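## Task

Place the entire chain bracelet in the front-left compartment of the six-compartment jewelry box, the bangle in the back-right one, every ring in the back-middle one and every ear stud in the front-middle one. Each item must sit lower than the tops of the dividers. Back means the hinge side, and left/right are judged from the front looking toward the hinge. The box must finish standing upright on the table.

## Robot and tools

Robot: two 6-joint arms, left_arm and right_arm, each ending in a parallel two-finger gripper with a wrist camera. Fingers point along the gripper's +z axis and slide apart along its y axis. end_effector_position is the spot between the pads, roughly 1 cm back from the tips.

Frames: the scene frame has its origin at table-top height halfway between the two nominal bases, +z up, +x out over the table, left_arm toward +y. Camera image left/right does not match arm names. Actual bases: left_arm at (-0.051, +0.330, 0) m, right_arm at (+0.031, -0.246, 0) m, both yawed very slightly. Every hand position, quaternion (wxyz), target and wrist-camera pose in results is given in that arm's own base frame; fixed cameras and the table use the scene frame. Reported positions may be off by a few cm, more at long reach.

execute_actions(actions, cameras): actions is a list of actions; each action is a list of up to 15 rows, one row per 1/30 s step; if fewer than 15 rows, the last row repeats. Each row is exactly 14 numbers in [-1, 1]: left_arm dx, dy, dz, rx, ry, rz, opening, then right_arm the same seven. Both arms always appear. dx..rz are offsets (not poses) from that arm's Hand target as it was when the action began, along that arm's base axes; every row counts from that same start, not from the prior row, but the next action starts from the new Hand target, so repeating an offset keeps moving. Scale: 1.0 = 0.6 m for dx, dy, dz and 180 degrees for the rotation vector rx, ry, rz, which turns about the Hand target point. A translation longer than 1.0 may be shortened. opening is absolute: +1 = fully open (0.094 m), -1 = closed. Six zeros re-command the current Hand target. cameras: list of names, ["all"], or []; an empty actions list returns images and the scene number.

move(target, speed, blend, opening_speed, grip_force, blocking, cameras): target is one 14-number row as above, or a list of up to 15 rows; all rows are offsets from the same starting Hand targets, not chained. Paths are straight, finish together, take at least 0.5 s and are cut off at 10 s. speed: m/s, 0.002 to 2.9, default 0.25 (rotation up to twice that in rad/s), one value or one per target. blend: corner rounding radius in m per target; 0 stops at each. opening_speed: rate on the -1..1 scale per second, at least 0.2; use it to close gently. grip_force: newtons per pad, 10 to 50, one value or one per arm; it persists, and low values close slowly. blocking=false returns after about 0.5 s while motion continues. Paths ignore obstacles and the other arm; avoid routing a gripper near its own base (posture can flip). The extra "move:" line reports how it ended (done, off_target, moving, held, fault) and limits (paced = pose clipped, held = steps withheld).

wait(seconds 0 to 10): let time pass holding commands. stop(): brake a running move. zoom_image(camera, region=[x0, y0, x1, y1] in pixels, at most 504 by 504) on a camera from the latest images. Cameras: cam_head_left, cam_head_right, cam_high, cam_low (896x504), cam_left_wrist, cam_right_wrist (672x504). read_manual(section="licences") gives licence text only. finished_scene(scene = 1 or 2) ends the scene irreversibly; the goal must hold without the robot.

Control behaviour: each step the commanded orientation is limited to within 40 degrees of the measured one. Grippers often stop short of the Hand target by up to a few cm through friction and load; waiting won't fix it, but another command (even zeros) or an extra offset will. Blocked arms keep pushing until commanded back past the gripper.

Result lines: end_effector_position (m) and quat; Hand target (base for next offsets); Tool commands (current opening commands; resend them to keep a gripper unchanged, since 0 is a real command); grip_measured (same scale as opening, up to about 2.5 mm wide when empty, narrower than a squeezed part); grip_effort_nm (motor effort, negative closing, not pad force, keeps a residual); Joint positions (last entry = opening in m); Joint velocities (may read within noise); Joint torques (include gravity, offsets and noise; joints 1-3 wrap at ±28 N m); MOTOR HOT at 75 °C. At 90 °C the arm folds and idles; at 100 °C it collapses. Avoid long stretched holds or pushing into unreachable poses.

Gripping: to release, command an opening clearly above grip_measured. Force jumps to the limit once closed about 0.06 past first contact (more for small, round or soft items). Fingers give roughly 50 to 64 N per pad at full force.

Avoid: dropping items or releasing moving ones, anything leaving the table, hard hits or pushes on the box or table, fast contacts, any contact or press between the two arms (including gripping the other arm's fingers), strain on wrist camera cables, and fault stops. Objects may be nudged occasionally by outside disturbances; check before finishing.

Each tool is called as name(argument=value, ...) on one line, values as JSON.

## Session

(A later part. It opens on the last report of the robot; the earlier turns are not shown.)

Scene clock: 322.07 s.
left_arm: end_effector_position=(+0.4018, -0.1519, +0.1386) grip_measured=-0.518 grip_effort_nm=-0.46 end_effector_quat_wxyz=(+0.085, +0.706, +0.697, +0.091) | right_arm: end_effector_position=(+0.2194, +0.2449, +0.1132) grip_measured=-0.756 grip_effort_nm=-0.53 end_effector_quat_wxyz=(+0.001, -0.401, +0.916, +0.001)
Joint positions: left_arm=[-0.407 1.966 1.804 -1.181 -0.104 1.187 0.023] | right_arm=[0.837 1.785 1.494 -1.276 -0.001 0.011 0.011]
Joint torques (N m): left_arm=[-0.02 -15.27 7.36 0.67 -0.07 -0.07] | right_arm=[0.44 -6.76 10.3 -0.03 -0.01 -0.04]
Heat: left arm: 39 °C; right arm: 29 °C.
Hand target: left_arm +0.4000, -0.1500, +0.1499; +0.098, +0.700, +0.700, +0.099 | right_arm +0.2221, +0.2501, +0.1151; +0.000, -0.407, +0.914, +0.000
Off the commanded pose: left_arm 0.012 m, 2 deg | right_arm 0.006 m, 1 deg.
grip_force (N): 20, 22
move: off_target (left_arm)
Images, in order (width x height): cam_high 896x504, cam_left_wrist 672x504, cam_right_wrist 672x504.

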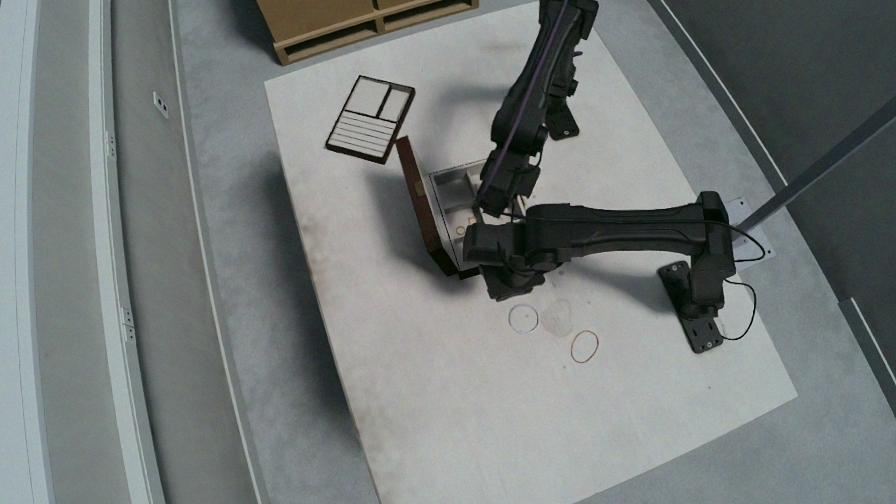

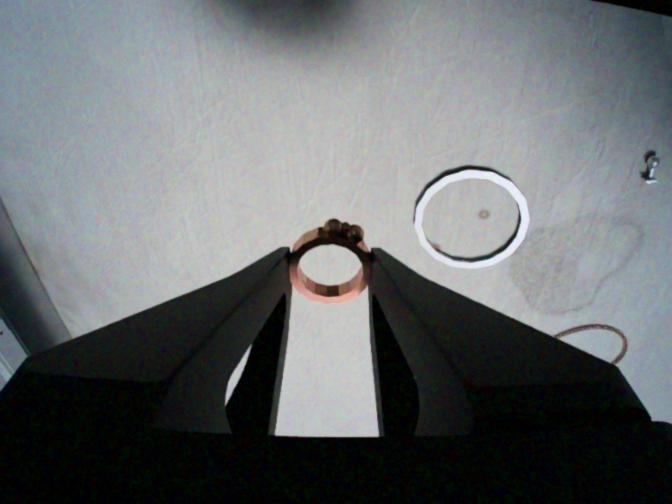

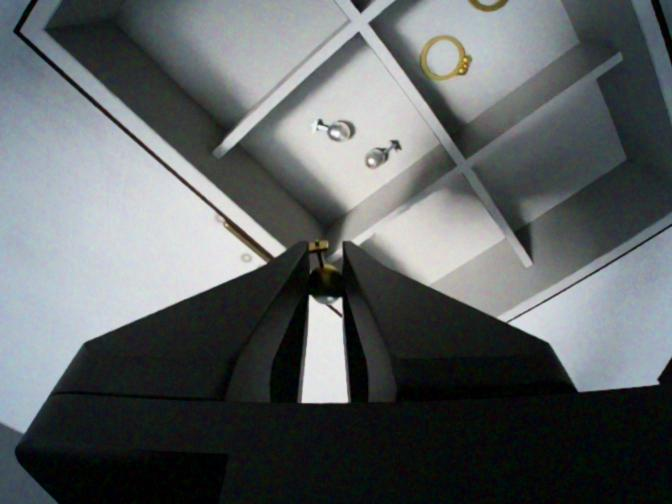

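move(target=[0, 0, 0, 0, 0, 0, -1, -0.0172, -0.0027, -0.1002, 0, 0, 0, -1], speed=0.12, cameras=["cam_right_wrist"])

Scene clock: 381.47 s.
left_arm: end_effector_position=(+0.4021, -0.1520, +0.1387) grip_measured=-0.518 grip_effort_nm=-0.46 end_effector_quat_wxyz=(+0.085, +0.706, +0.697, +0.091) | right_arm: end_effector_position=(+0.2198, +0.2454, +0.1132) grip_measured=-0.756 grip_effort_nm=-0.53 end_effector_quat_wxyz=(+0.003, -0.401, +0.916, +0.002)
Joint positions: left_arm=[-0.407 1.966 1.804 -1.18 -0.104 1.187 0.023] | right_arm=[0.837 1.785 1.494 -1.273 -0.001 0.011 0.011]
Joint torques (N m): left_arm=[-0.02 -15.27 7.38 0.69 -0.11 -0.09] | right_arm=[0.01 -8.75 6.83 0.14 -0.04 0.03]
Heat: left arm: 42 °C; right arm: 32 °C.
Hand target: left_arm +0.4000, -0.1501, +0.1499; +0.098, +0.700, +0.700, +0.099 | right_arm +0.2197, +0.2453, +0.1132; +0.002, -0.401, +0.916, +0.002 (not the last commanded pose)
Off the commanded pose: left_arm 0.012 m, 2 deg | right_arm 0.059 m, 1 deg.
grip_force (N): 20, 22
move: held (right_arm; a check stopped the path), off_target (left_arm); limits=held
pose unreachable (right arm): on one or more control steps of this call, first in action 0 (counted from 0), this arm could not follow its commanded pose, so it was not sent that pose on those steps. It may still have moved: this result reports where it is.
cause: moving toward the commanded pose would bring a part of the arm too close to another arm (this arm's wrist (the part past joint 4) and the left arm's wrist camera, at the place that arm is still heading or pushing toward).
Images, in order (width x height): cam_right_wrist 672x504.

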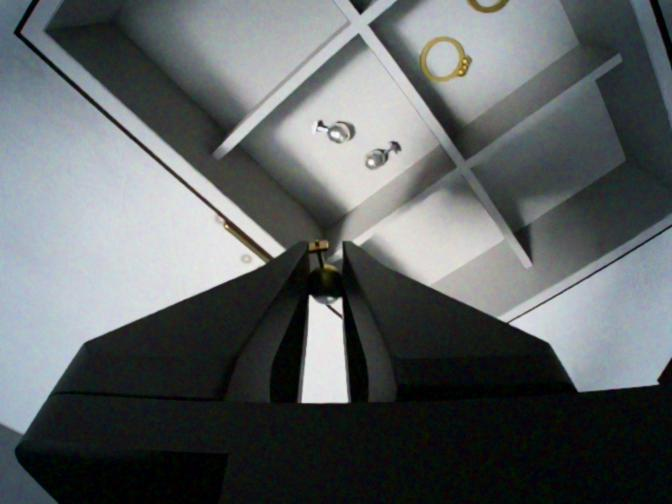

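move(target=[[-0.03, 0.2, 0, 0, 0, 0, -1, 0, 0, 0, 0, 0, 0, -1], [-0.03, 0.2, 0, 0, 0, 0, -1, -0.0132, 0.0053, -0.097, 0, 0, 0, -1]], speed=[0.2, 0.12], cameras=["cam_right_wrist"])

Scene clock: 389.90 s.
left_arm: end_effector_position=(+0.3865, -0.0261, +0.1431) grip_measured=-0.518 grip_effort_nm=-0.46 end_effector_quat_wxyz=(+0.086, +0.697, +0.705, +0.100) | right_arm: end_effector_position=(+0.2148, +0.2480, +0.0656) grip_measured=-0.756 grip_effort_nm=-0.53 end_effector_quat_wxyz=(+0.011, -0.401, +0.916, +0.006)
Joint positions: left_arm=[-0.091 1.765 1.554 -1.1 -0.045 1.475 0.023] | right_arm=[0.854 1.789 1.307 -1.064 -0.001 0.029 0.011]
Joint torques (N m): left_arm=[-0.28 -12.94 7.36 0.68 0.16 0.09] | right_arm=[0.66 -6.86 5.26 0.37 -0.03 0.1]
Heat: left arm: 42 °C; right arm: 32 °C.
Hand target: left_arm +0.3819, -0.0299, +0.1499; +0.098, +0.700, +0.700, +0.099 | right_arm +0.2118, +0.2485, +0.0550; +0.002, -0.401, +0.916, +0.002
Off the commanded pose: left_arm 0.009 m, 2 deg | right_arm 0.011 m, 1 deg.
grip_force (N): 20, 22
move: off_target (right_arm)
Images, in order (width x height): cam_right_wrist 672x504.

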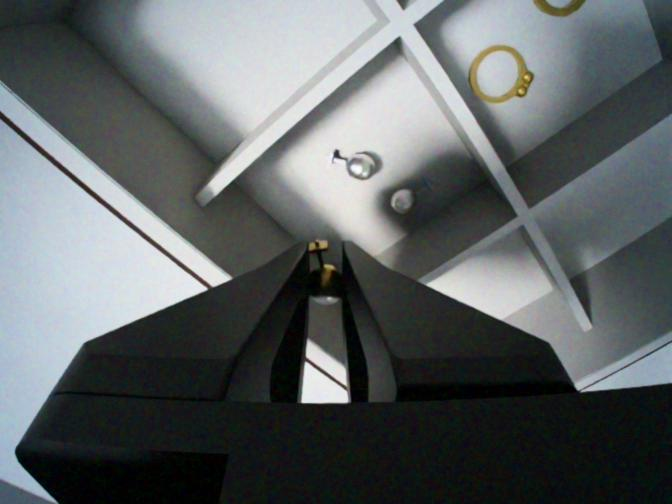

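zoom_image(camera="cam_right_wrist", region=[180, 100, 500, 320])

Scaled by 1.575 from the camera's 672x504 image, which has a finer 960x720 frame.

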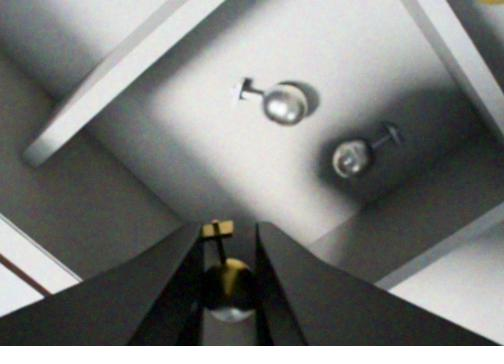

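move(target=[0, 0, 0, 0, 0, 0, -1, 0, 0, -0.0717, 0, 0, 0, -1], speed=0.06, cameras=["cam_right_wrist"])

Scene clock: 415.47 s.
left_arm: end_effector_position=(+0.3865, -0.0261, +0.1431) grip_measured=-0.518 grip_effort_nm=-0.46 end_effector_quat_wxyz=(+0.086, +0.697, +0.705, +0.100) | right_arm: end_effector_position=(+0.2204, +0.2513, +0.0265) grip_measured=-0.757 grip_effort_nm=-0.53 end_effector_quat_wxyz=(+0.023, -0.401, +0.916, +0.005)
Joint positions: left_arm=[-0.091 1.765 1.554 -1.1 -0.045 1.475 0.023] | right_arm=[0.854 1.839 1.206 -0.892 0.011 0.029 0.011]
Joint torques (N m): left_arm=[-0.23 -12.98 7.31 0.7 0.14 0.11] | right_arm=[0.65 -6.53 4.44 0.32 -0.15 0.09]
Heat: left arm: 42 °C; right arm: 30 °C.
Hand target: left_arm +0.3819, -0.0299, +0.1499; +0.098, +0.700, +0.700, +0.099 | right_arm +0.2118, +0.2485, +0.0121; +0.002, -0.401, +0.916, +0.002
Off the commanded pose: left_arm 0.009 m, 2 deg | right_arm 0.017 m, 2 deg.
grip_force (N): 20, 22
move: off_target (right_arm)
Images, in order (width x height): cam_right_wrist 672x504.

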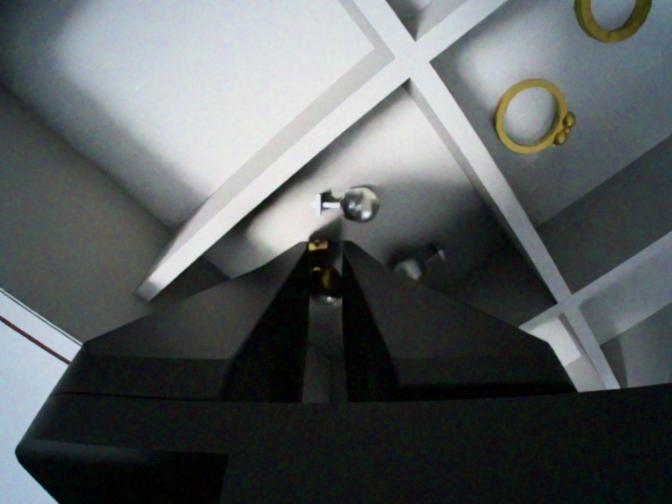

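move(target=[0, 0, 0, 0, 0, 0, -1, -0.005, -0.004, -0.017, 0, 0, 0, -1], speed=0.05, cameras=["cam_right_wrist"])

Scene clock: 423.77 s.
left_arm: end_effector_position=(+0.3865, -0.0261, +0.1431) grip_measured=-0.518 grip_effort_nm=-0.46 end_effector_quat_wxyz=(+0.086, +0.697, +0.705, +0.100) | right_arm: end_effector_position=(+0.2220, +0.2520, +0.0221) grip_measured=-0.757 grip_effort_nm=-0.53 end_effector_quat_wxyz=(+0.030, -0.400, +0.916, +0.006)
Joint positions: left_arm=[-0.091 1.765 1.554 -1.1 -0.045 1.475 0.023] | right_arm=[0.854 1.839 1.187 -0.859 0.015 0.029 0.011]
Joint torques (N m): left_arm=[-0.24 -13 7.38 0.7 0.19 0.1] | right_arm=[0.8 -6.28 2.65 0.44 -0.2 0.11]
Heat: left arm: 41 °C; right arm: 30 °C.
Hand target: left_arm +0.3819, -0.0299, +0.1499; +0.098, +0.700, +0.700, +0.099 | right_arm +0.2087, +0.2461, +0.0018; +0.002, -0.401, +0.916, +0.002
Off the commanded pose: left_arm 0.009 m, 2 deg | right_arm 0.025 m, 3 deg.
grip_force (N): 20, 22
move: off_target (right_arm)
Images, in order (width x height): cam_right_wrist 672x504.

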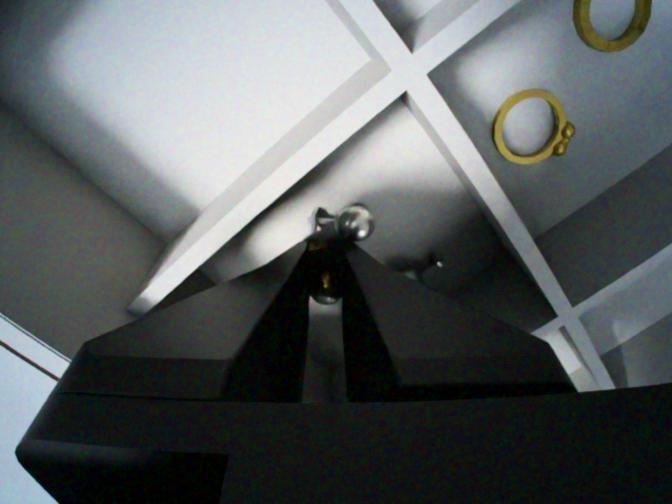

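move(target=[0, 0, 0, 0, 0, 0, -1, 0.01, 0.008, 0.012, 0, 0, 0, -0.6], speed=0.04, opening_speed=0.3, cameras=["cam_right_wrist"])

Scene clock: 434.60 s.
left_arm: end_effector_position=(+0.3865, -0.0261, +0.1431) grip_measured=-0.518 grip_effort_nm=-0.46 end_effector_quat_wxyz=(+0.086, +0.697, +0.705, +0.100) | right_arm: end_effector_position=(+0.2240, +0.2508, +0.0216) grip_measured=-0.603 grip_effort_nm=0.12 end_effector_quat_wxyz=(+0.032, -0.400, +0.916, +0.000)
Joint positions: left_arm=[-0.091 1.765 1.554 -1.1 -0.045 1.475 0.023] | right_arm=[0.854 1.843 1.19 -0.86 0.027 0.029 0.019]
Joint torques (N m): left_arm=[-0.32 -12.94 7.35 0.69 0.17 0.08] | right_arm=[0.5 -5.41 6.79 0.1 -0.33 0.07]
Heat: left arm: 41 °C; right arm: 30 °C.
Hand target: left_arm +0.3819, -0.0299, +0.1499; +0.098, +0.700, +0.700, +0.099 | right_arm +0.2147, +0.2509, +0.0090; +0.002, -0.401, +0.916, +0.002
Off the commanded pose: left_arm 0.009 m, 2 deg | right_arm 0.016 m, 3 deg.
grip_force (N): 20, 22
move: off_target (right_arm)
Images, in order (width x height): cam_right_wrist 672x504.

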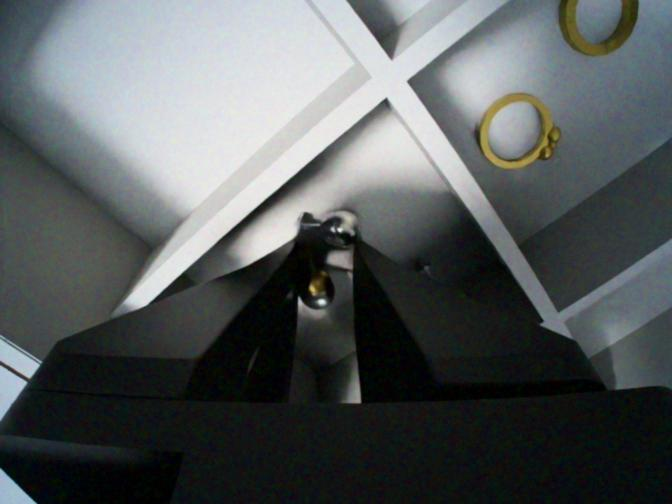

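move(target=[0, 0, 0, 0, 0, 0, -1, 0.0088, 0, 0.12, 0, 0, 0, -0.6], speed=0.06, cameras=["cam_right_wrist"])

Scene clock: 452.30 s.
left_arm: end_effector_position=(+0.3865, -0.0261, +0.1431) grip_measured=-0.518 grip_effort_nm=-0.46 end_effector_quat_wxyz=(+0.086, +0.697, +0.705, +0.100) | right_arm: end_effector_position=(+0.2138, +0.2455, +0.0638) grip_measured=-0.602 grip_effort_nm=0.08 end_effector_quat_wxyz=(-0.018, -0.401, +0.916, -0.011)
Joint positions: left_arm=[-0.091 1.765 1.554 -1.1 -0.045 1.475 0.023] | right_arm=[0.854 1.843 1.368 -1.137 0.004 0.028 0.019]
Joint torques (N m): left_arm=[-0.29 -12.93 7.35 0.68 0.14 0.1] | right_arm=[-0.46 -11.84 9.72 -0.09 -0.09 -0.03]
Heat: left arm: 41 °C; right arm: 31 °C.
Hand target: left_arm +0.3819, -0.0299, +0.1499; +0.098, +0.700, +0.700, +0.099 | right_arm +0.2200, +0.2509, +0.0811; +0.002, -0.401, +0.916, +0.002
Off the commanded pose: left_arm 0.009 m, 2 deg | right_arm 0.019 m, 3 deg.
grip_force (N): 20, 22
move: off_target (right_arm)
Images, in order (width x height): cam_right_wrist 672x504.

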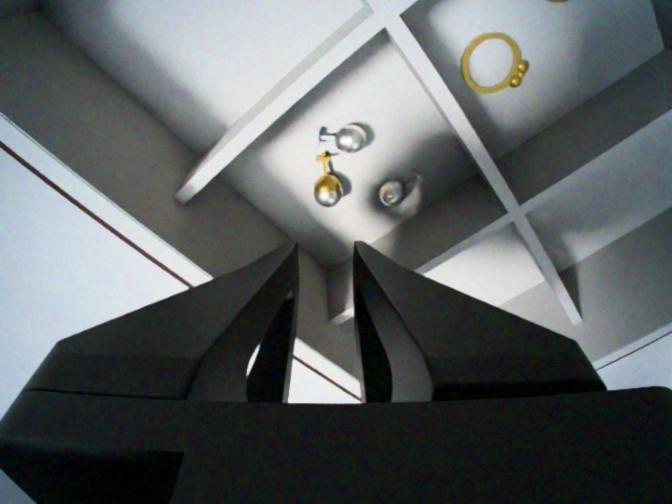

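move(target=[[0, 0, 0, 0, 0, 0, -1, 0, -0.005, 0.125, 0, 0, 0, -0.6], [0.0052, -0.2502, -0.0248, 0, 0, 0, -1, 0.1333, -0.4515, 0.1315, 0, 0, 0, -0.6]], speed=0.25, blend=[0.03, 0], cameras=["cam_left_wrist", "cam_right_wrist", "cam_high"])

Scene clock: 471.67 s.
left_arm: end_effector_position=(+0.3822, -0.1810, +0.1413) grip_measured=-0.518 grip_effort_nm=-0.46 end_effector_quat_wxyz=(+0.111, +0.703, +0.696, +0.100) | right_arm: end_effector_position=(+0.2952, -0.0214, +0.1568) grip_measured=-0.602 grip_effort_nm=0.08 end_effector_quat_wxyz=(+0.001, -0.398, +0.918, -0.004)
Joint positions: left_arm=[-0.498 1.892 1.701 -1.107 -0.126 1.099 0.023] | right_arm=[-0.072 1.662 1.524 -1.428 0.006 -0.89 0.019]
Joint torques (N m): left_arm=[0.21 -8.68 11.15 0.53 -0.13 -0.04] | right_arm=[-0.03 -5.71 10.21 -0.02 -0.15 -0.05]
Heat: left arm: 41 °C; right arm: 33 °C.
Hand target: left_arm +0.3850, -0.1801, +0.1351; +0.098, +0.700, +0.700, +0.099 | right_arm +0.3000, -0.0200, +0.1600; +0.002, -0.401, +0.916, +0.002
Off the commanded pose: left_arm 0.007 m, 2 deg | right_arm 0.006 m, 1 deg.
grip_force (N): 20, 22
move: done
Images, in order (width x height): cam_high 896x504, cam_left_wrist 672x504, cam_right_wrist 672x504.

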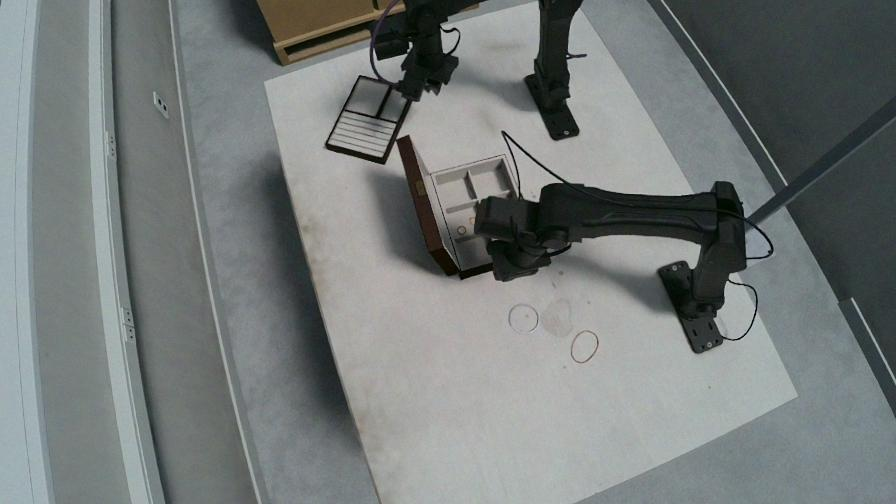

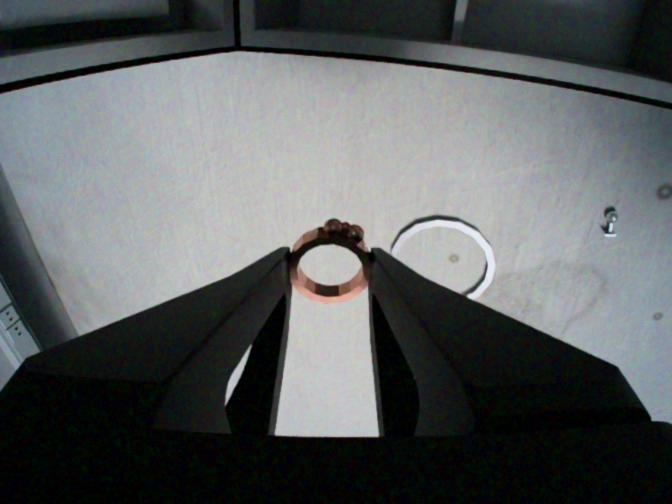

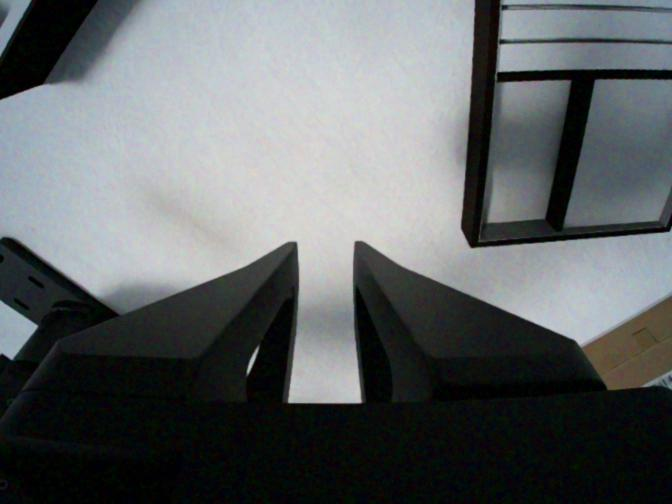

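move(target=[0.015, -0.285, -0.0418, 0, 0, 0, -1, 0, 0, 0, 0, 0, 0, -0.6], speed=0.15, cameras=["cam_left_wrist"])

Scene clock: 519.60 s.
left_arm: end_effector_position=(+0.3917, -0.3534, +0.1270) grip_measured=-0.518 grip_effort_nm=-0.46 end_effector_quat_wxyz=(+0.118, +0.702, +0.696, +0.095) | right_arm: end_effector_position=(+0.2951, -0.0214, +0.1568) grip_measured=-0.602 grip_effort_nm=0.09 end_effector_quat_wxyz=(+0.001, -0.398, +0.917, -0.004)
Joint positions: left_arm=[-0.801 2.517 2.66 -1.476 -0.191 0.802 0.023] | right_arm=[-0.072 1.662 1.524 -1.428 0.006 -0.891 0.019]
Joint torques (N m): left_arm=[0.31 -11.95 10.54 0.47 -0.19 -0.09] | right_arm=[-0.01 -5.67 10.21 -0.01 -0.15 -0.04]
Heat: left arm: 38 °C; right arm: 31 °C.
Hand target: left_arm +0.3941, -0.3510, +0.1099; +0.098, +0.700, +0.700, +0.099 | right_arm +0.2999, -0.0200, +0.1600; +0.002, -0.401, +0.916, +0.002
Off the commanded pose: left_arm 0.017 m, 2 deg | right_arm 0.006 m, 1 deg.
grip_force (N): 20, 22
move: off_target (left_arm)
Images, in order (width x height): cam_left_wrist 672x504.

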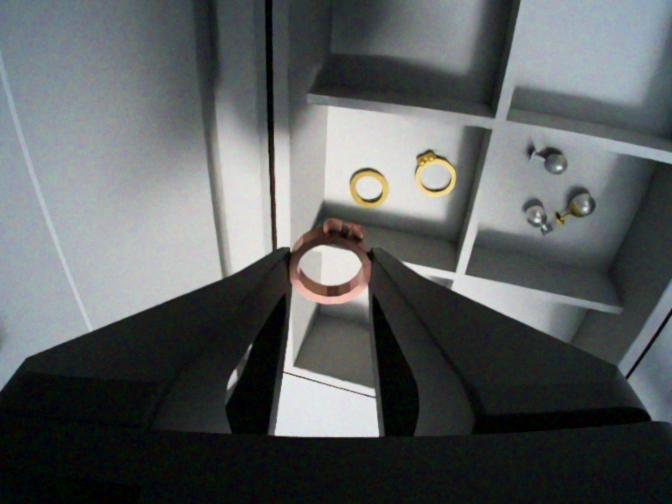

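move(target=[0.0015, -0.0133, -0.0865, 0, 0, 0, -1, 0, 0, 0, 0, 0, 0, -0.6], speed=0.1, cameras=["cam_left_wrist"])

Scene clock: 552.13 s.
left_arm: end_effector_position=(+0.3972, -0.3589, +0.0617) grip_measured=-0.518 grip_effort_nm=-0.46 end_effector_quat_wxyz=(+0.101, +0.701, +0.700, +0.095) | right_arm: end_effector_position=(+0.2951, -0.0214, +0.1568) grip_measured=-0.602 grip_effort_nm=0.08 end_effector_quat_wxyz=(+0.001, -0.398, +0.917, -0.004)
Joint positions: left_arm=[-0.801 2.517 2.4 -1.251 -0.193 0.791 0.023] | right_arm=[-0.072 1.662 1.524 -1.428 0.006 -0.891 0.019]
Joint torques (N m): left_arm=[-0.68 -16.03 7.32 0.62 -0.21 -0.08] | right_arm=[-0.06 -5.7 10.19 -0.02 -0.15 -0.05]
Heat: left arm: 39 °C; right arm: 31 °C.
Hand target: left_arm +0.3950, -0.3591, +0.0581; +0.098, +0.700, +0.700, +0.099 | right_arm +0.2999, -0.0200, +0.1600; +0.002, -0.401, +0.916, +0.002
Off the commanded pose: left_arm 0.004 m, 1 deg | right_arm 0.006 m, 1 deg.
grip_force (N): 20, 22
move: done
Images, in order (width x height): cam_left_wrist 672x504.

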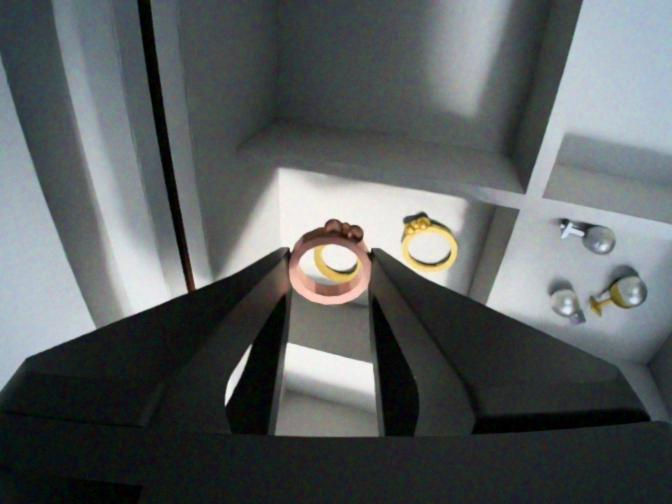

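move(target=[-0.005, -0.0157, -0.0217, 0, 0, 0, -1, 0, 0, 0, 0, 0, 0, -0.6], speed=0.05, cameras=["cam_left_wrist"])

Scene clock: 600.70 s.
left_arm: end_effector_position=(+0.3946, -0.3709, +0.0632) grip_measured=-0.518 grip_effort_nm=-0.46 end_effector_quat_wxyz=(+0.116, +0.700, +0.698, +0.094) | right_arm: end_effector_position=(+0.2951, -0.0214, +0.1568) grip_measured=-0.602 grip_effort_nm=0.08 end_effector_quat_wxyz=(+0.001, -0.398, +0.917, -0.004)
Joint positions: left_arm=[-0.821 2.517 2.4 -1.225 -0.196 0.774 0.023] | right_arm=[-0.072 1.662 1.524 -1.428 0.006 -0.891 0.019]
Joint torques (N m): left_arm=[-0.42 -14.02 7.08 0.67 -0.2 -0.08] | right_arm=[-0.05 -5.71 10.22 -0.02 -0.15 -0.04]
Heat: left arm: 47 °C; right arm: 32 °C.
Hand target: left_arm +0.3919, -0.3686, +0.0450; +0.098, +0.700, +0.700, +0.099 | right_arm +0.2999, -0.0200, +0.1600; +0.002, -0.401, +0.916, +0.002
Off the commanded pose: left_arm 0.018 m, 2 deg | right_arm 0.006 m, 1 deg.
grip_force (N): 20, 22
move: off_target (left_arm)
Images, in order (width x height): cam_left_wrist 672x504.

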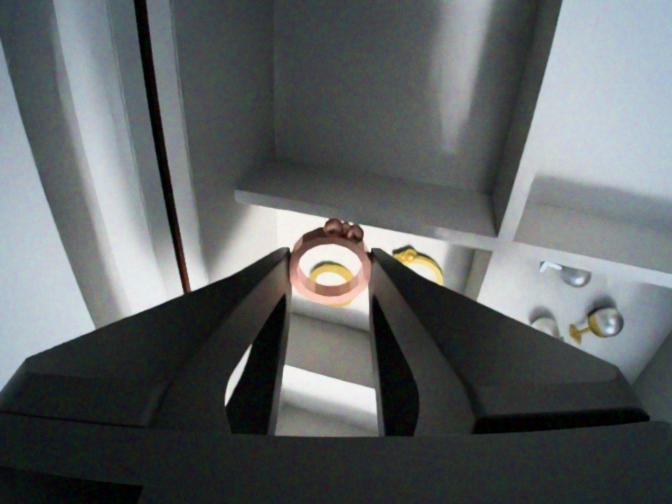

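move(target=[0.011, 0.0082, 0, 0, 0, 0, -1, 0, 0, 0, 0, 0, 0, -0.6], speed=0.05, cameras=["cam_left_wrist"])

Scene clock: 614.80 s.
left_arm: end_effector_position=(+0.3966, -0.3681, +0.0621) grip_measured=-0.518 grip_effort_nm=-0.46 end_effector_quat_wxyz=(+0.114, +0.699, +0.700, +0.095) | right_arm: end_effector_position=(+0.2951, -0.0214, +0.1568) grip_measured=-0.602 grip_effort_nm=0.08 end_effector_quat_wxyz=(+0.001, -0.398, +0.917, -0.004)
Joint positions: left_arm=[-0.815 2.517 2.396 -1.224 -0.196 0.776 0.023] | right_arm=[-0.072 1.662 1.524 -1.428 0.006 -0.891 0.019]
Joint torques (N m): left_arm=[0.73 -13.52 8.18 0.67 -0.16 0.07] | right_arm=[-0.02 -5.67 10.22 -0.01 -0.14 -0.05]
Heat: left arm: 46 °C; right arm: 32 °C.
Hand target: left_arm +0.3985, -0.3637, +0.0451; +0.098, +0.700, +0.700, +0.099 | right_arm +0.2999, -0.0200, +0.1600; +0.002, -0.401, +0.916, +0.002
Off the commanded pose: left_arm 0.018 m, 2 deg | right_arm 0.006 m, 1 deg.
grip_force (N): 20, 22
move: off_target (left_arm)
Images, in order (width x height): cam_left_wrist 672x504.

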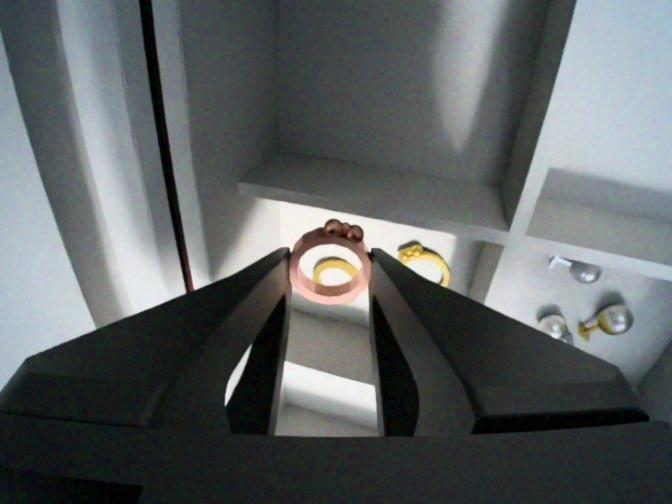

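move(target=[-0.001, 0.0, -0.0318, -0.0333, 0, 0, -1, 0, 0, 0, 0, 0, 0, -0.6], speed=0.05, cameras=["cam_left_wrist"])

Scene clock: 630.33 s.
left_arm: end_effector_position=(+0.3977, -0.3637, +0.0293) grip_measured=-0.519 grip_effort_nm=-0.46 end_effector_quat_wxyz=(+0.130, +0.695, +0.704, +0.073) | right_arm: end_effector_position=(+0.2951, -0.0214, +0.1568) grip_measured=-0.602 grip_effort_nm=0.08 end_effector_quat_wxyz=(+0.001, -0.398, +0.917, -0.004)
Joint positions: left_arm=[-0.792 2.446 2.134 -0.998 -0.148 0.785 0.023] | right_arm=[-0.072 1.662 1.524 -1.428 0.006 -0.891 0.019]
Joint torques (N m): left_arm=[0.72 -16.57 6.15 0.97 0.14 0.07] | right_arm=[-0.08 -5.68 10.24 -0.02 -0.15 -0.05]
Heat: left arm: 45 °C; right arm: 32 °C.
Hand target: left_arm +0.3979, -0.3637, +0.0259; +0.135, +0.694, +0.704, +0.062 | right_arm +0.2999, -0.0200, +0.1600; +0.002, -0.401, +0.916, +0.002
Off the commanded pose: left_arm 0.003 m, 1 deg | right_arm 0.006 m, 1 deg.
grip_force (N): 20, 22
move: done
Images, in order (width x height): cam_left_wrist 672x504.

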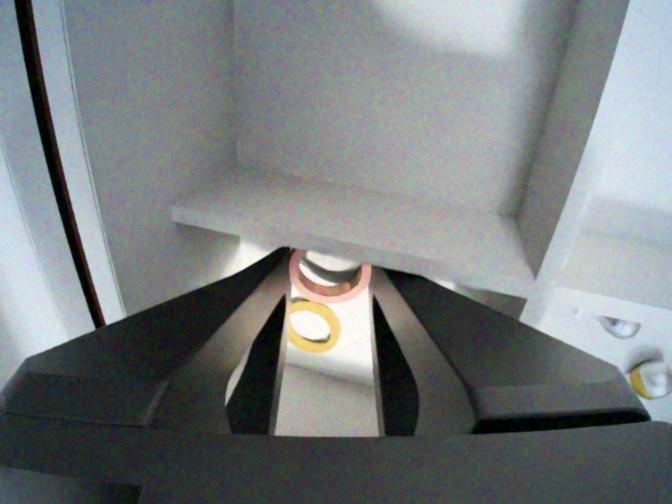

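move(target=[0, 0, 0, 0, 0, 0, -0.4, 0, 0, 0, 0, 0, 0, -0.6], speed=0.04, opening_speed=0.3, cameras=["cam_left_wrist"])

Scene clock: 640.90 s.
left_arm: end_effector_position=(+0.3988, -0.3650, +0.0301) grip_measured=-0.402 grip_effort_nm=0.14 end_effector_quat_wxyz=(+0.134, +0.694, +0.704, +0.073) | right_arm: end_effector_position=(+0.2951, -0.0214, +0.1568) grip_measured=-0.602 grip_effort_nm=0.09 end_effector_quat_wxyz=(+0.001, -0.398, +0.917, -0.004)
Joint positions: left_arm=[-0.792 2.445 2.134 -0.991 -0.148 0.785 0.028] | right_arm=[-0.072 1.662 1.524 -1.428 0.006 -0.891 0.019]
Joint torques (N m): left_arm=[0.79 -16.53 6.17 0.96 0.16 0.07] | right_arm=[-0.06 -5.67 10.22 -0.02 -0.15 -0.05]
Heat: left arm: 43 °C; right arm: 32 °C.
Hand target: left_arm +0.3979, -0.3637, +0.0259; +0.135, +0.694, +0.705, +0.062 | right_arm +0.2999, -0.0200, +0.1600; +0.002, -0.401, +0.916, +0.002
Off the commanded pose: left_arm 0.005 m, 1 deg | right_arm 0.006 m, 1 deg.
grip_force (N): 20, 22
move: done
Images, in order (width x height): cam_left_wrist 672x504.

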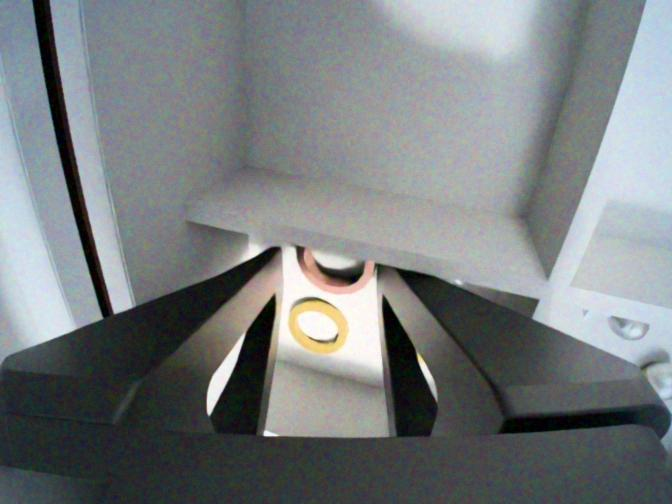

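move(target=[[-0.0067, 0, 0.1083, 0, 0, 0, -0.4, 0, 0, 0, 0, 0, 0, -0.6], [-0.0633, 0.1333, 0.1818, 0, 0, 0, -0.4, 0, 0, 0, 0, 0, 0, -0.6], [-0.2215, 0.3395, 0.0935, -0.0218, 0.0864, -0.0124, -0.4, 0, 0, 0, 0, 0, 0, -0.6]], speed=[0.08, 0.2, 0.25], blend=[0.02, 0.03, 0], cameras=["cam_left_wrist", "cam_high"])

Scene clock: 694.50 s.
left_arm: end_effector_position=(+0.2677, -0.1577, +0.0764) grip_measured=-0.402 grip_effort_nm=0.14 end_effector_quat_wxyz=(+0.049, +0.702, +0.708, -0.053) | right_arm: end_effector_position=(+0.2951, -0.0214, +0.1568) grip_measured=-0.602 grip_effort_nm=0.09 end_effector_quat_wxyz=(+0.001, -0.398, +0.917, -0.004)
Joint positions: left_arm=[-0.459 1.682 1.218 -1.047 0.132 1.1 0.028] | right_arm=[-0.072 1.662 1.524 -1.428 0.006 -0.891 0.019]
Joint torques (N m): left_arm=[0.1 -11.41 6.98 0.31 0.33 0.13] | right_arm=[-0.02 -5.7 10.22 -0.02 -0.14 -0.05]
Heat: left arm: 46 °C; right arm: 32 °C.
Hand target: left_arm +0.2650, -0.1600, +0.0820; +0.063, +0.705, +0.704, -0.059 | right_arm +0.2999, -0.0200, +0.1600; +0.002, -0.401, +0.916, +0.002
Off the commanded pose: left_arm 0.007 m, 2 deg | right_arm 0.006 m, 1 deg.
grip_force (N): 20, 22
move: done
Images, in order (width x height): cam_high 896x504, cam_left_wrist 672x504.

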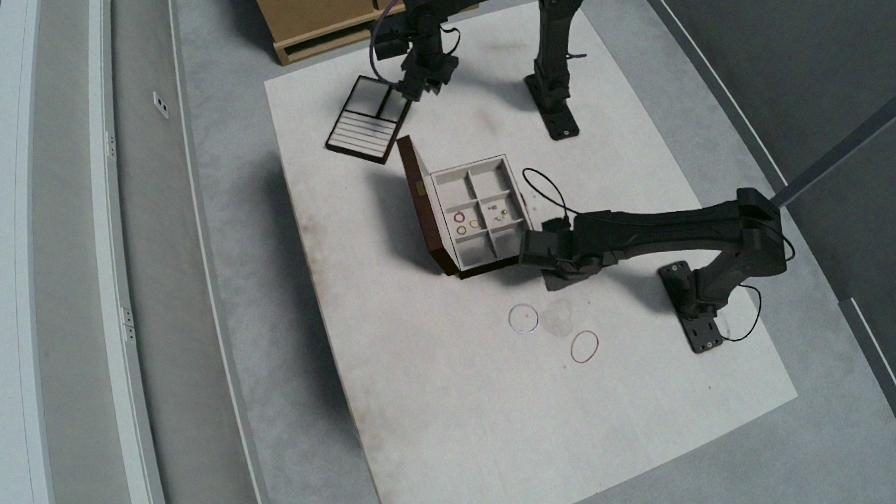

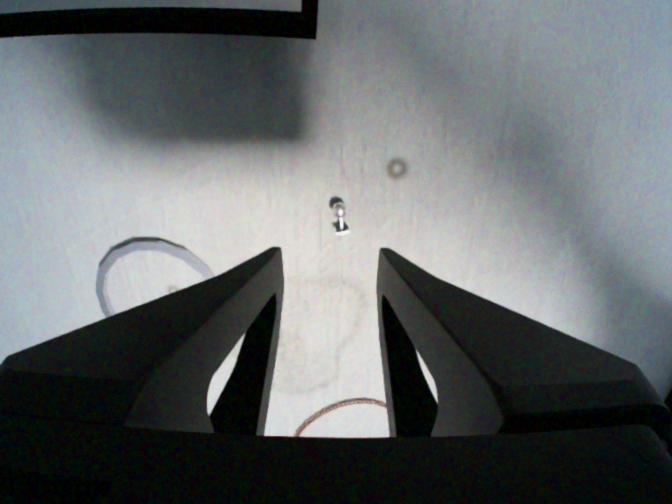

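move(target=[-0.005, 0, -0.13, 0, 0, 0, -0.4, 0, 0, 0, 0, 0, 0, -0.6], speed=0.07, cameras=["cam_left_wrist"])

Scene clock: 713.40 s.
left_arm: end_effector_position=(+0.2642, -0.1574, +0.0155) grip_measured=-0.402 grip_effort_nm=0.13 end_effector_quat_wxyz=(+0.067, +0.703, +0.706, -0.051) | right_arm: end_effector_position=(+0.2951, -0.0214, +0.1568) grip_measured=-0.602 grip_effort_nm=0.09 end_effector_quat_wxyz=(+0.001, -0.398, +0.917, -0.004)
Joint positions: left_arm=[-0.459 1.721 1.001 -0.757 0.139 1.1 0.028] | right_arm=[-0.072 1.662 1.524 -1.428 0.006 -0.891 0.019]
Joint torques (N m): left_arm=[-0.27 -6.22 6.19 0.68 0.22 0.05] | right_arm=[-0.05 -5.7 10.22 -0.03 -0.14 -0.04]
Heat: left arm: 43 °C; right arm: 33 °C.
Hand target: left_arm +0.2620, -0.1599, +0.0040; +0.063, +0.705, +0.704, -0.059 | right_arm +0.2999, -0.0200, +0.1600; +0.002, -0.401, +0.916, +0.002
Off the commanded pose: left_arm 0.012 m, 1 deg | right_arm 0.006 m, 1 deg.
grip_force (N): 20, 22
move: off_target (left_arm)
Images, in order (width x height): cam_left_wrist 672x504.

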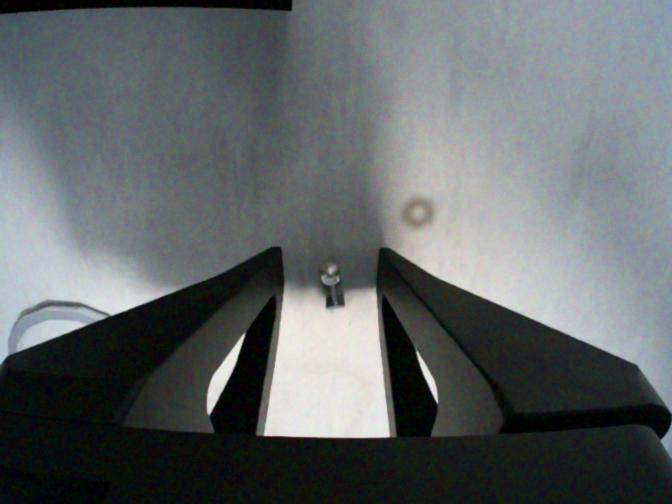

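move(target=[0, 0, 0, 0, 0, 0, -1, 0, 0, 0, 0, 0, 0, -0.6], speed=0.04, opening_speed=0.4, cameras=["cam_left_wrist"])

Scene clock: 720.00 s.
left_arm: end_effector_position=(+0.2702, -0.1605, +0.0163) grip_measured=-0.895 grip_effort_nm=-0.42 end_effector_quat_wxyz=(+0.080, +0.703, +0.705, -0.047) | right_arm: end_effector_position=(+0.2951, -0.0214, +0.1568) grip_measured=-0.602 grip_effort_nm=0.08 end_effector_quat_wxyz=(+0.001, -0.398, +0.917, -0.004)
Joint positions: left_arm=[-0.459 1.721 1.001 -0.729 0.14 1.1 0.005] | right_arm=[-0.072 1.662 1.524 -1.428 0.006 -0.891 0.019]
Joint torques (N m): left_arm=[-0.21 -6.43 6.22 0.44 0.21 0.06] | right_arm=[-0.05 -5.7 10.22 -0.01 -0.15 -0.05]
Heat: left arm: 42 °C; right arm: 33 °C.
Hand target: left_arm +0.2620, -0.1599, +0.0040; +0.063, +0.705, +0.704, -0.059 | right_arm +0.2999, -0.0200, +0.1600; +0.002, -0.401, +0.916, +0.002
Off the commanded pose: left_arm 0.015 m, 2 deg | right_arm 0.006 m, 1 deg.
grip_force (N): 20, 22
move: off_target (left_arm)
Images, in order (width x height): cam_left_wrist 672x504.

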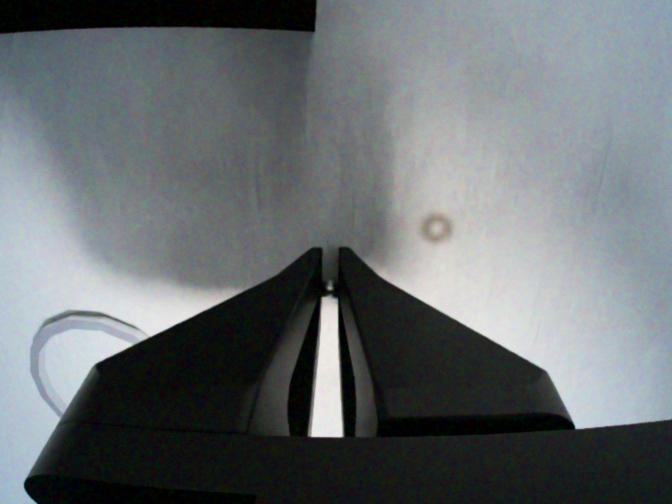

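zoom_image(camera="cam_left_wrist", region=[290, 230, 370, 310])

Scaled by 6.300 from the camera's 672x504 image, which has a finer 960x720 frame.

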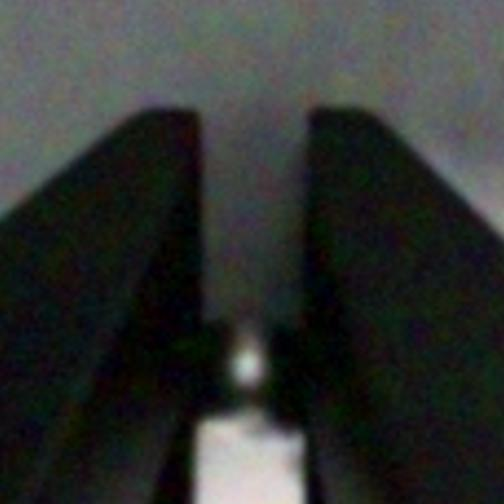

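move(target=[0.0117, 0, 0.22, 0, 0, 0, -1, 0, 0, 0, 0, 0, 0, -0.6], speed=0.12, cameras=["cam_left_wrist"])

Scene clock: 741.40 s.
left_arm: end_effector_position=(+0.2684, -0.1596, +0.1240) grip_measured=-0.898 grip_effort_nm=-0.46 end_effector_quat_wxyz=(+0.048, +0.704, +0.706, -0.058) | right_arm: end_effector_position=(+0.2951, -0.0214, +0.1568) grip_measured=-0.602 grip_effort_nm=0.08 end_effector_quat_wxyz=(+0.001, -0.398, +0.917, -0.004)
Joint positions: left_arm=[-0.459 1.669 1.393 -1.241 0.14 1.106 0.005] | right_arm=[-0.072 1.662 1.524 -1.428 0.006 -0.891 0.019]
Joint torques (N m): left_arm=[0.64 -10.92 10.13 0.13 0.23 0.1] | right_arm=[-0.05 -5.67 10.24 -0.02 -0.15 -0.05]
Heat: left arm: 39 °C; right arm: 33 °C.
Hand target: left_arm +0.2691, -0.1600, +0.1361; +0.063, +0.705, +0.704, -0.059 | right_arm +0.2999, -0.0200, +0.1600; +0.002, -0.401, +0.916, +0.002
Off the commanded pose: left_arm 0.012 m, 2 deg | right_arm 0.006 m, 1 deg.
grip_force (N): 20, 22
move: off_target (left_arm)
Images, in order (width x height): cam_left_wrist 672x504.

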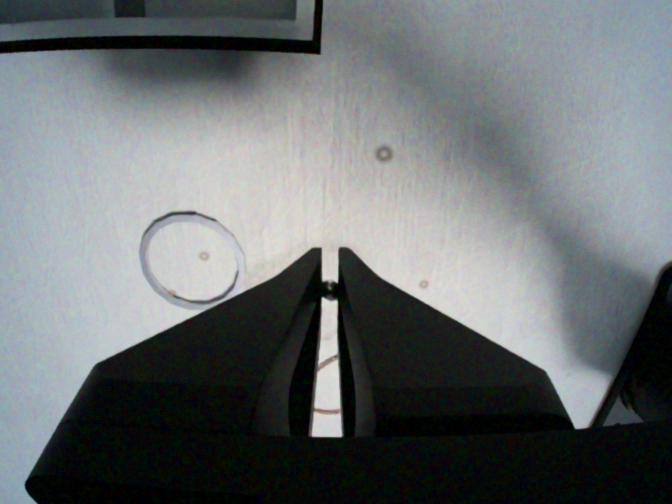

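move(target=[0.0565, -0.3467, -0.0268, 0, 0, 0, -1, 0, 0, 0, 0, 0, 0, -0.6], speed=0.2, cameras=["cam_left_wrist"])

Scene clock: 826.20 s.
left_arm: end_effector_position=(+0.3004, -0.3683, +0.1335) grip_measured=-0.898 grip_effort_nm=-0.46 end_effector_quat_wxyz=(+0.081, +0.708, +0.699, -0.062) | right_arm: end_effector_position=(+0.2951, -0.0214, +0.1568) grip_measured=-0.602 grip_effort_nm=0.09 end_effector_quat_wxyz=(+0.001, -0.398, +0.917, -0.004)
Joint positions: left_arm=[-0.845 2.257 2.243 -1.387 0.115 0.728 0.005] | right_arm=[-0.072 1.662 1.524 -1.428 0.006 -0.891 0.019]
Joint torques (N m): left_arm=[0.39 -10.56 10.62 0.35 0.02 -0.06] | right_arm=[-0.01 -5.68 10.19 -0.02 -0.14 -0.04]
Heat: left arm: 39 °C; right arm: 33 °C.
Hand target: left_arm +0.3030, -0.3679, +0.1199; +0.063, +0.705, +0.704, -0.059 | right_arm +0.2999, -0.0200, +0.1600; +0.002, -0.401, +0.916, +0.002
Off the commanded pose: left_arm 0.014 m, 2 deg | right_arm 0.006 m, 1 deg.
grip_force (N): 20, 22
move: off_target (left_arm)
Images, in order (width x height): cam_left_wrist 672x504.

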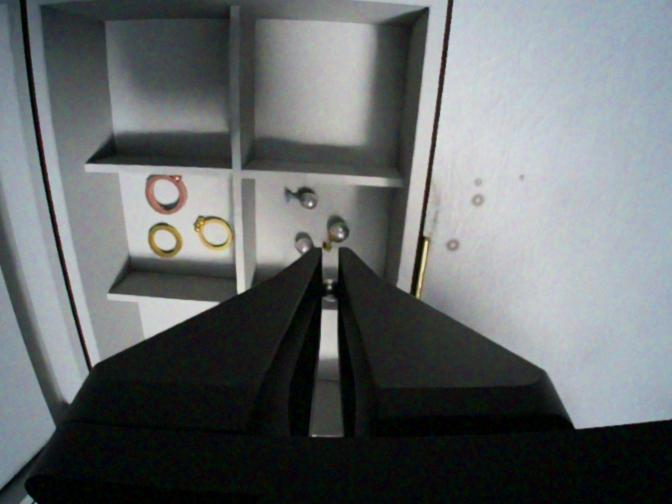

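move(target=[-0.0042, 0.0052, -0.0967, 0, 0, 0, -1, 0, 0, 0, 0, 0, 0, -0.6], speed=0.1, cameras=["cam_left_wrist"])

Scene clock: 863.13 s.
left_arm: end_effector_position=(+0.2996, -0.3673, +0.0655) grip_measured=-0.898 grip_effort_nm=-0.46 end_effector_quat_wxyz=(+0.066, +0.708, +0.701, -0.061) | right_arm: end_effector_position=(+0.2951, -0.0214, +0.1568) grip_measured=-0.602 grip_effort_nm=0.09 end_effector_quat_wxyz=(+0.001, -0.398, +0.917, -0.004)
Joint positions: left_arm=[-0.845 2.257 1.976 -1.151 0.114 0.728 0.005] | right_arm=[-0.072 1.662 1.524 -1.428 0.006 -0.891 0.019]
Joint torques (N m): left_arm=[0.36 -14.3 7.45 0.5 0.04 -0.04] | right_arm=[-0.05 -5.72 10.22 -0.02 -0.15 -0.05]
Heat: left arm: 38 °C; right arm: 34 °C.
Hand target: left_arm +0.3004, -0.3648, +0.0619; +0.063, +0.705, +0.704, -0.059 | right_arm +0.2999, -0.0200, +0.1600; +0.002, -0.401, +0.916, +0.002
Off the commanded pose: left_arm 0.004 m, 1 deg | right_arm 0.006 m, 1 deg.
grip_force (N): 20, 22
move: done
Images, in order (width x height): cam_left_wrist 672x504.

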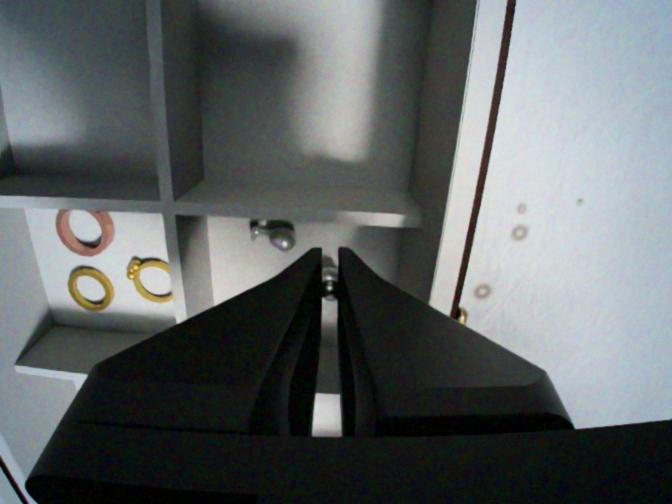

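move(target=[-0.001, 0.0013, -0.0615, 0, 0, 0, -1, 0, 0, 0, 0, 0, 0, -0.6], speed=0.06, cameras=["cam_left_wrist"])

Scene clock: 884.60 s.
left_arm: end_effector_position=(+0.2998, -0.3672, +0.0357) grip_measured=-0.898 grip_effort_nm=-0.46 end_effector_quat_wxyz=(+0.072, +0.708, +0.700, -0.060) | right_arm: end_effector_position=(+0.2951, -0.0214, +0.1568) grip_measured=-0.602 grip_effort_nm=0.09 end_effector_quat_wxyz=(+0.001, -0.398, +0.917, -0.004)
Joint positions: left_arm=[-0.845 2.257 1.855 -1.018 0.113 0.728 0.005] | right_arm=[-0.072 1.662 1.524 -1.428 0.006 -0.891 0.019]
Joint torques (N m): left_arm=[0.51 -12.81 7.25 0.59 0.08 -0.04] | right_arm=[-0.06 -5.68 10.22 -0.01 -0.14 -0.05]
Heat: left arm: 39 °C; right arm: 34 °C.
Hand target: left_arm +0.2998, -0.3641, +0.0251; +0.063, +0.705, +0.704, -0.059 | right_arm +0.2999, -0.0200, +0.1600; +0.002, -0.401, +0.916, +0.002
Off the commanded pose: left_arm 0.011 m, 1 deg | right_arm 0.006 m, 1 deg.
grip_force (N): 20, 22
move: off_target (left_arm)
Images, in order (width x height): cam_left_wrist 672x504.

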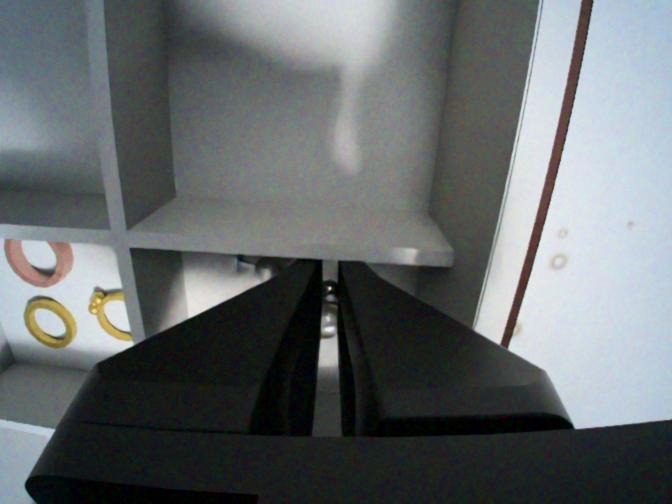

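move(target=[0.0, 0.0, -0.011, 0, 0, 0, -1, 0, 0, 0, 0, 0, 0, -0.6], speed=0.04, cameras=["cam_left_wrist"])

Scene clock: 889.37 s.
left_arm: end_effector_position=(+0.2997, -0.3664, +0.0316) grip_measured=-0.898 grip_effort_nm=-0.46 end_effector_quat_wxyz=(+0.072, +0.708, +0.700, -0.059) | right_arm: end_effector_position=(+0.2951, -0.0214, +0.1568) grip_measured=-0.602 grip_effort_nm=0.08 end_effector_quat_wxyz=(+0.001, -0.398, +0.917, -0.004)
Joint positions: left_arm=[-0.845 2.257 1.839 -1.001 0.11 0.728 0.005] | right_arm=[-0.072 1.662 1.524 -1.428 0.006 -0.891 0.019]
Joint torques (N m): left_arm=[0.36 -12.4 7.12 0.63 0.1 -0.06] | right_arm=[-0.03 -5.68 10.21 -0.02 -0.14 -0.05]
Heat: left arm: 39 °C; right arm: 34 °C.
Hand target: left_arm +0.2998, -0.3640, +0.0184; +0.063, +0.705, +0.704, -0.059 | right_arm +0.2999, -0.0200, +0.1600; +0.002, -0.401, +0.916, +0.002
Off the commanded pose: left_arm 0.013 m, 1 deg | right_arm 0.006 m, 1 deg.
grip_force (N): 20, 22
move: off_target (left_arm)
Images, in order (width x height): cam_left_wrist 672x504.

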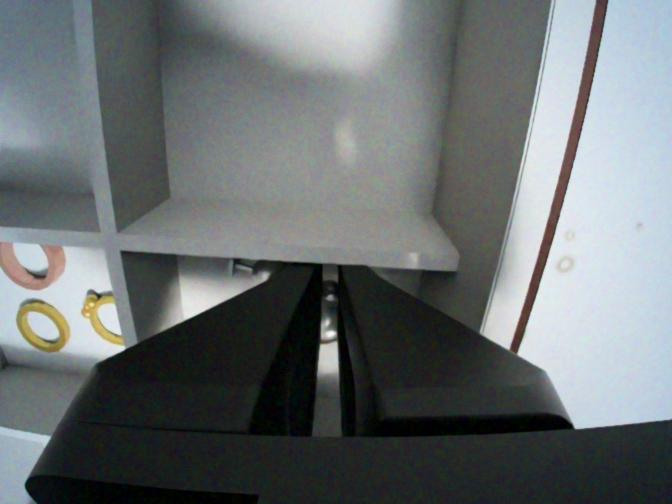

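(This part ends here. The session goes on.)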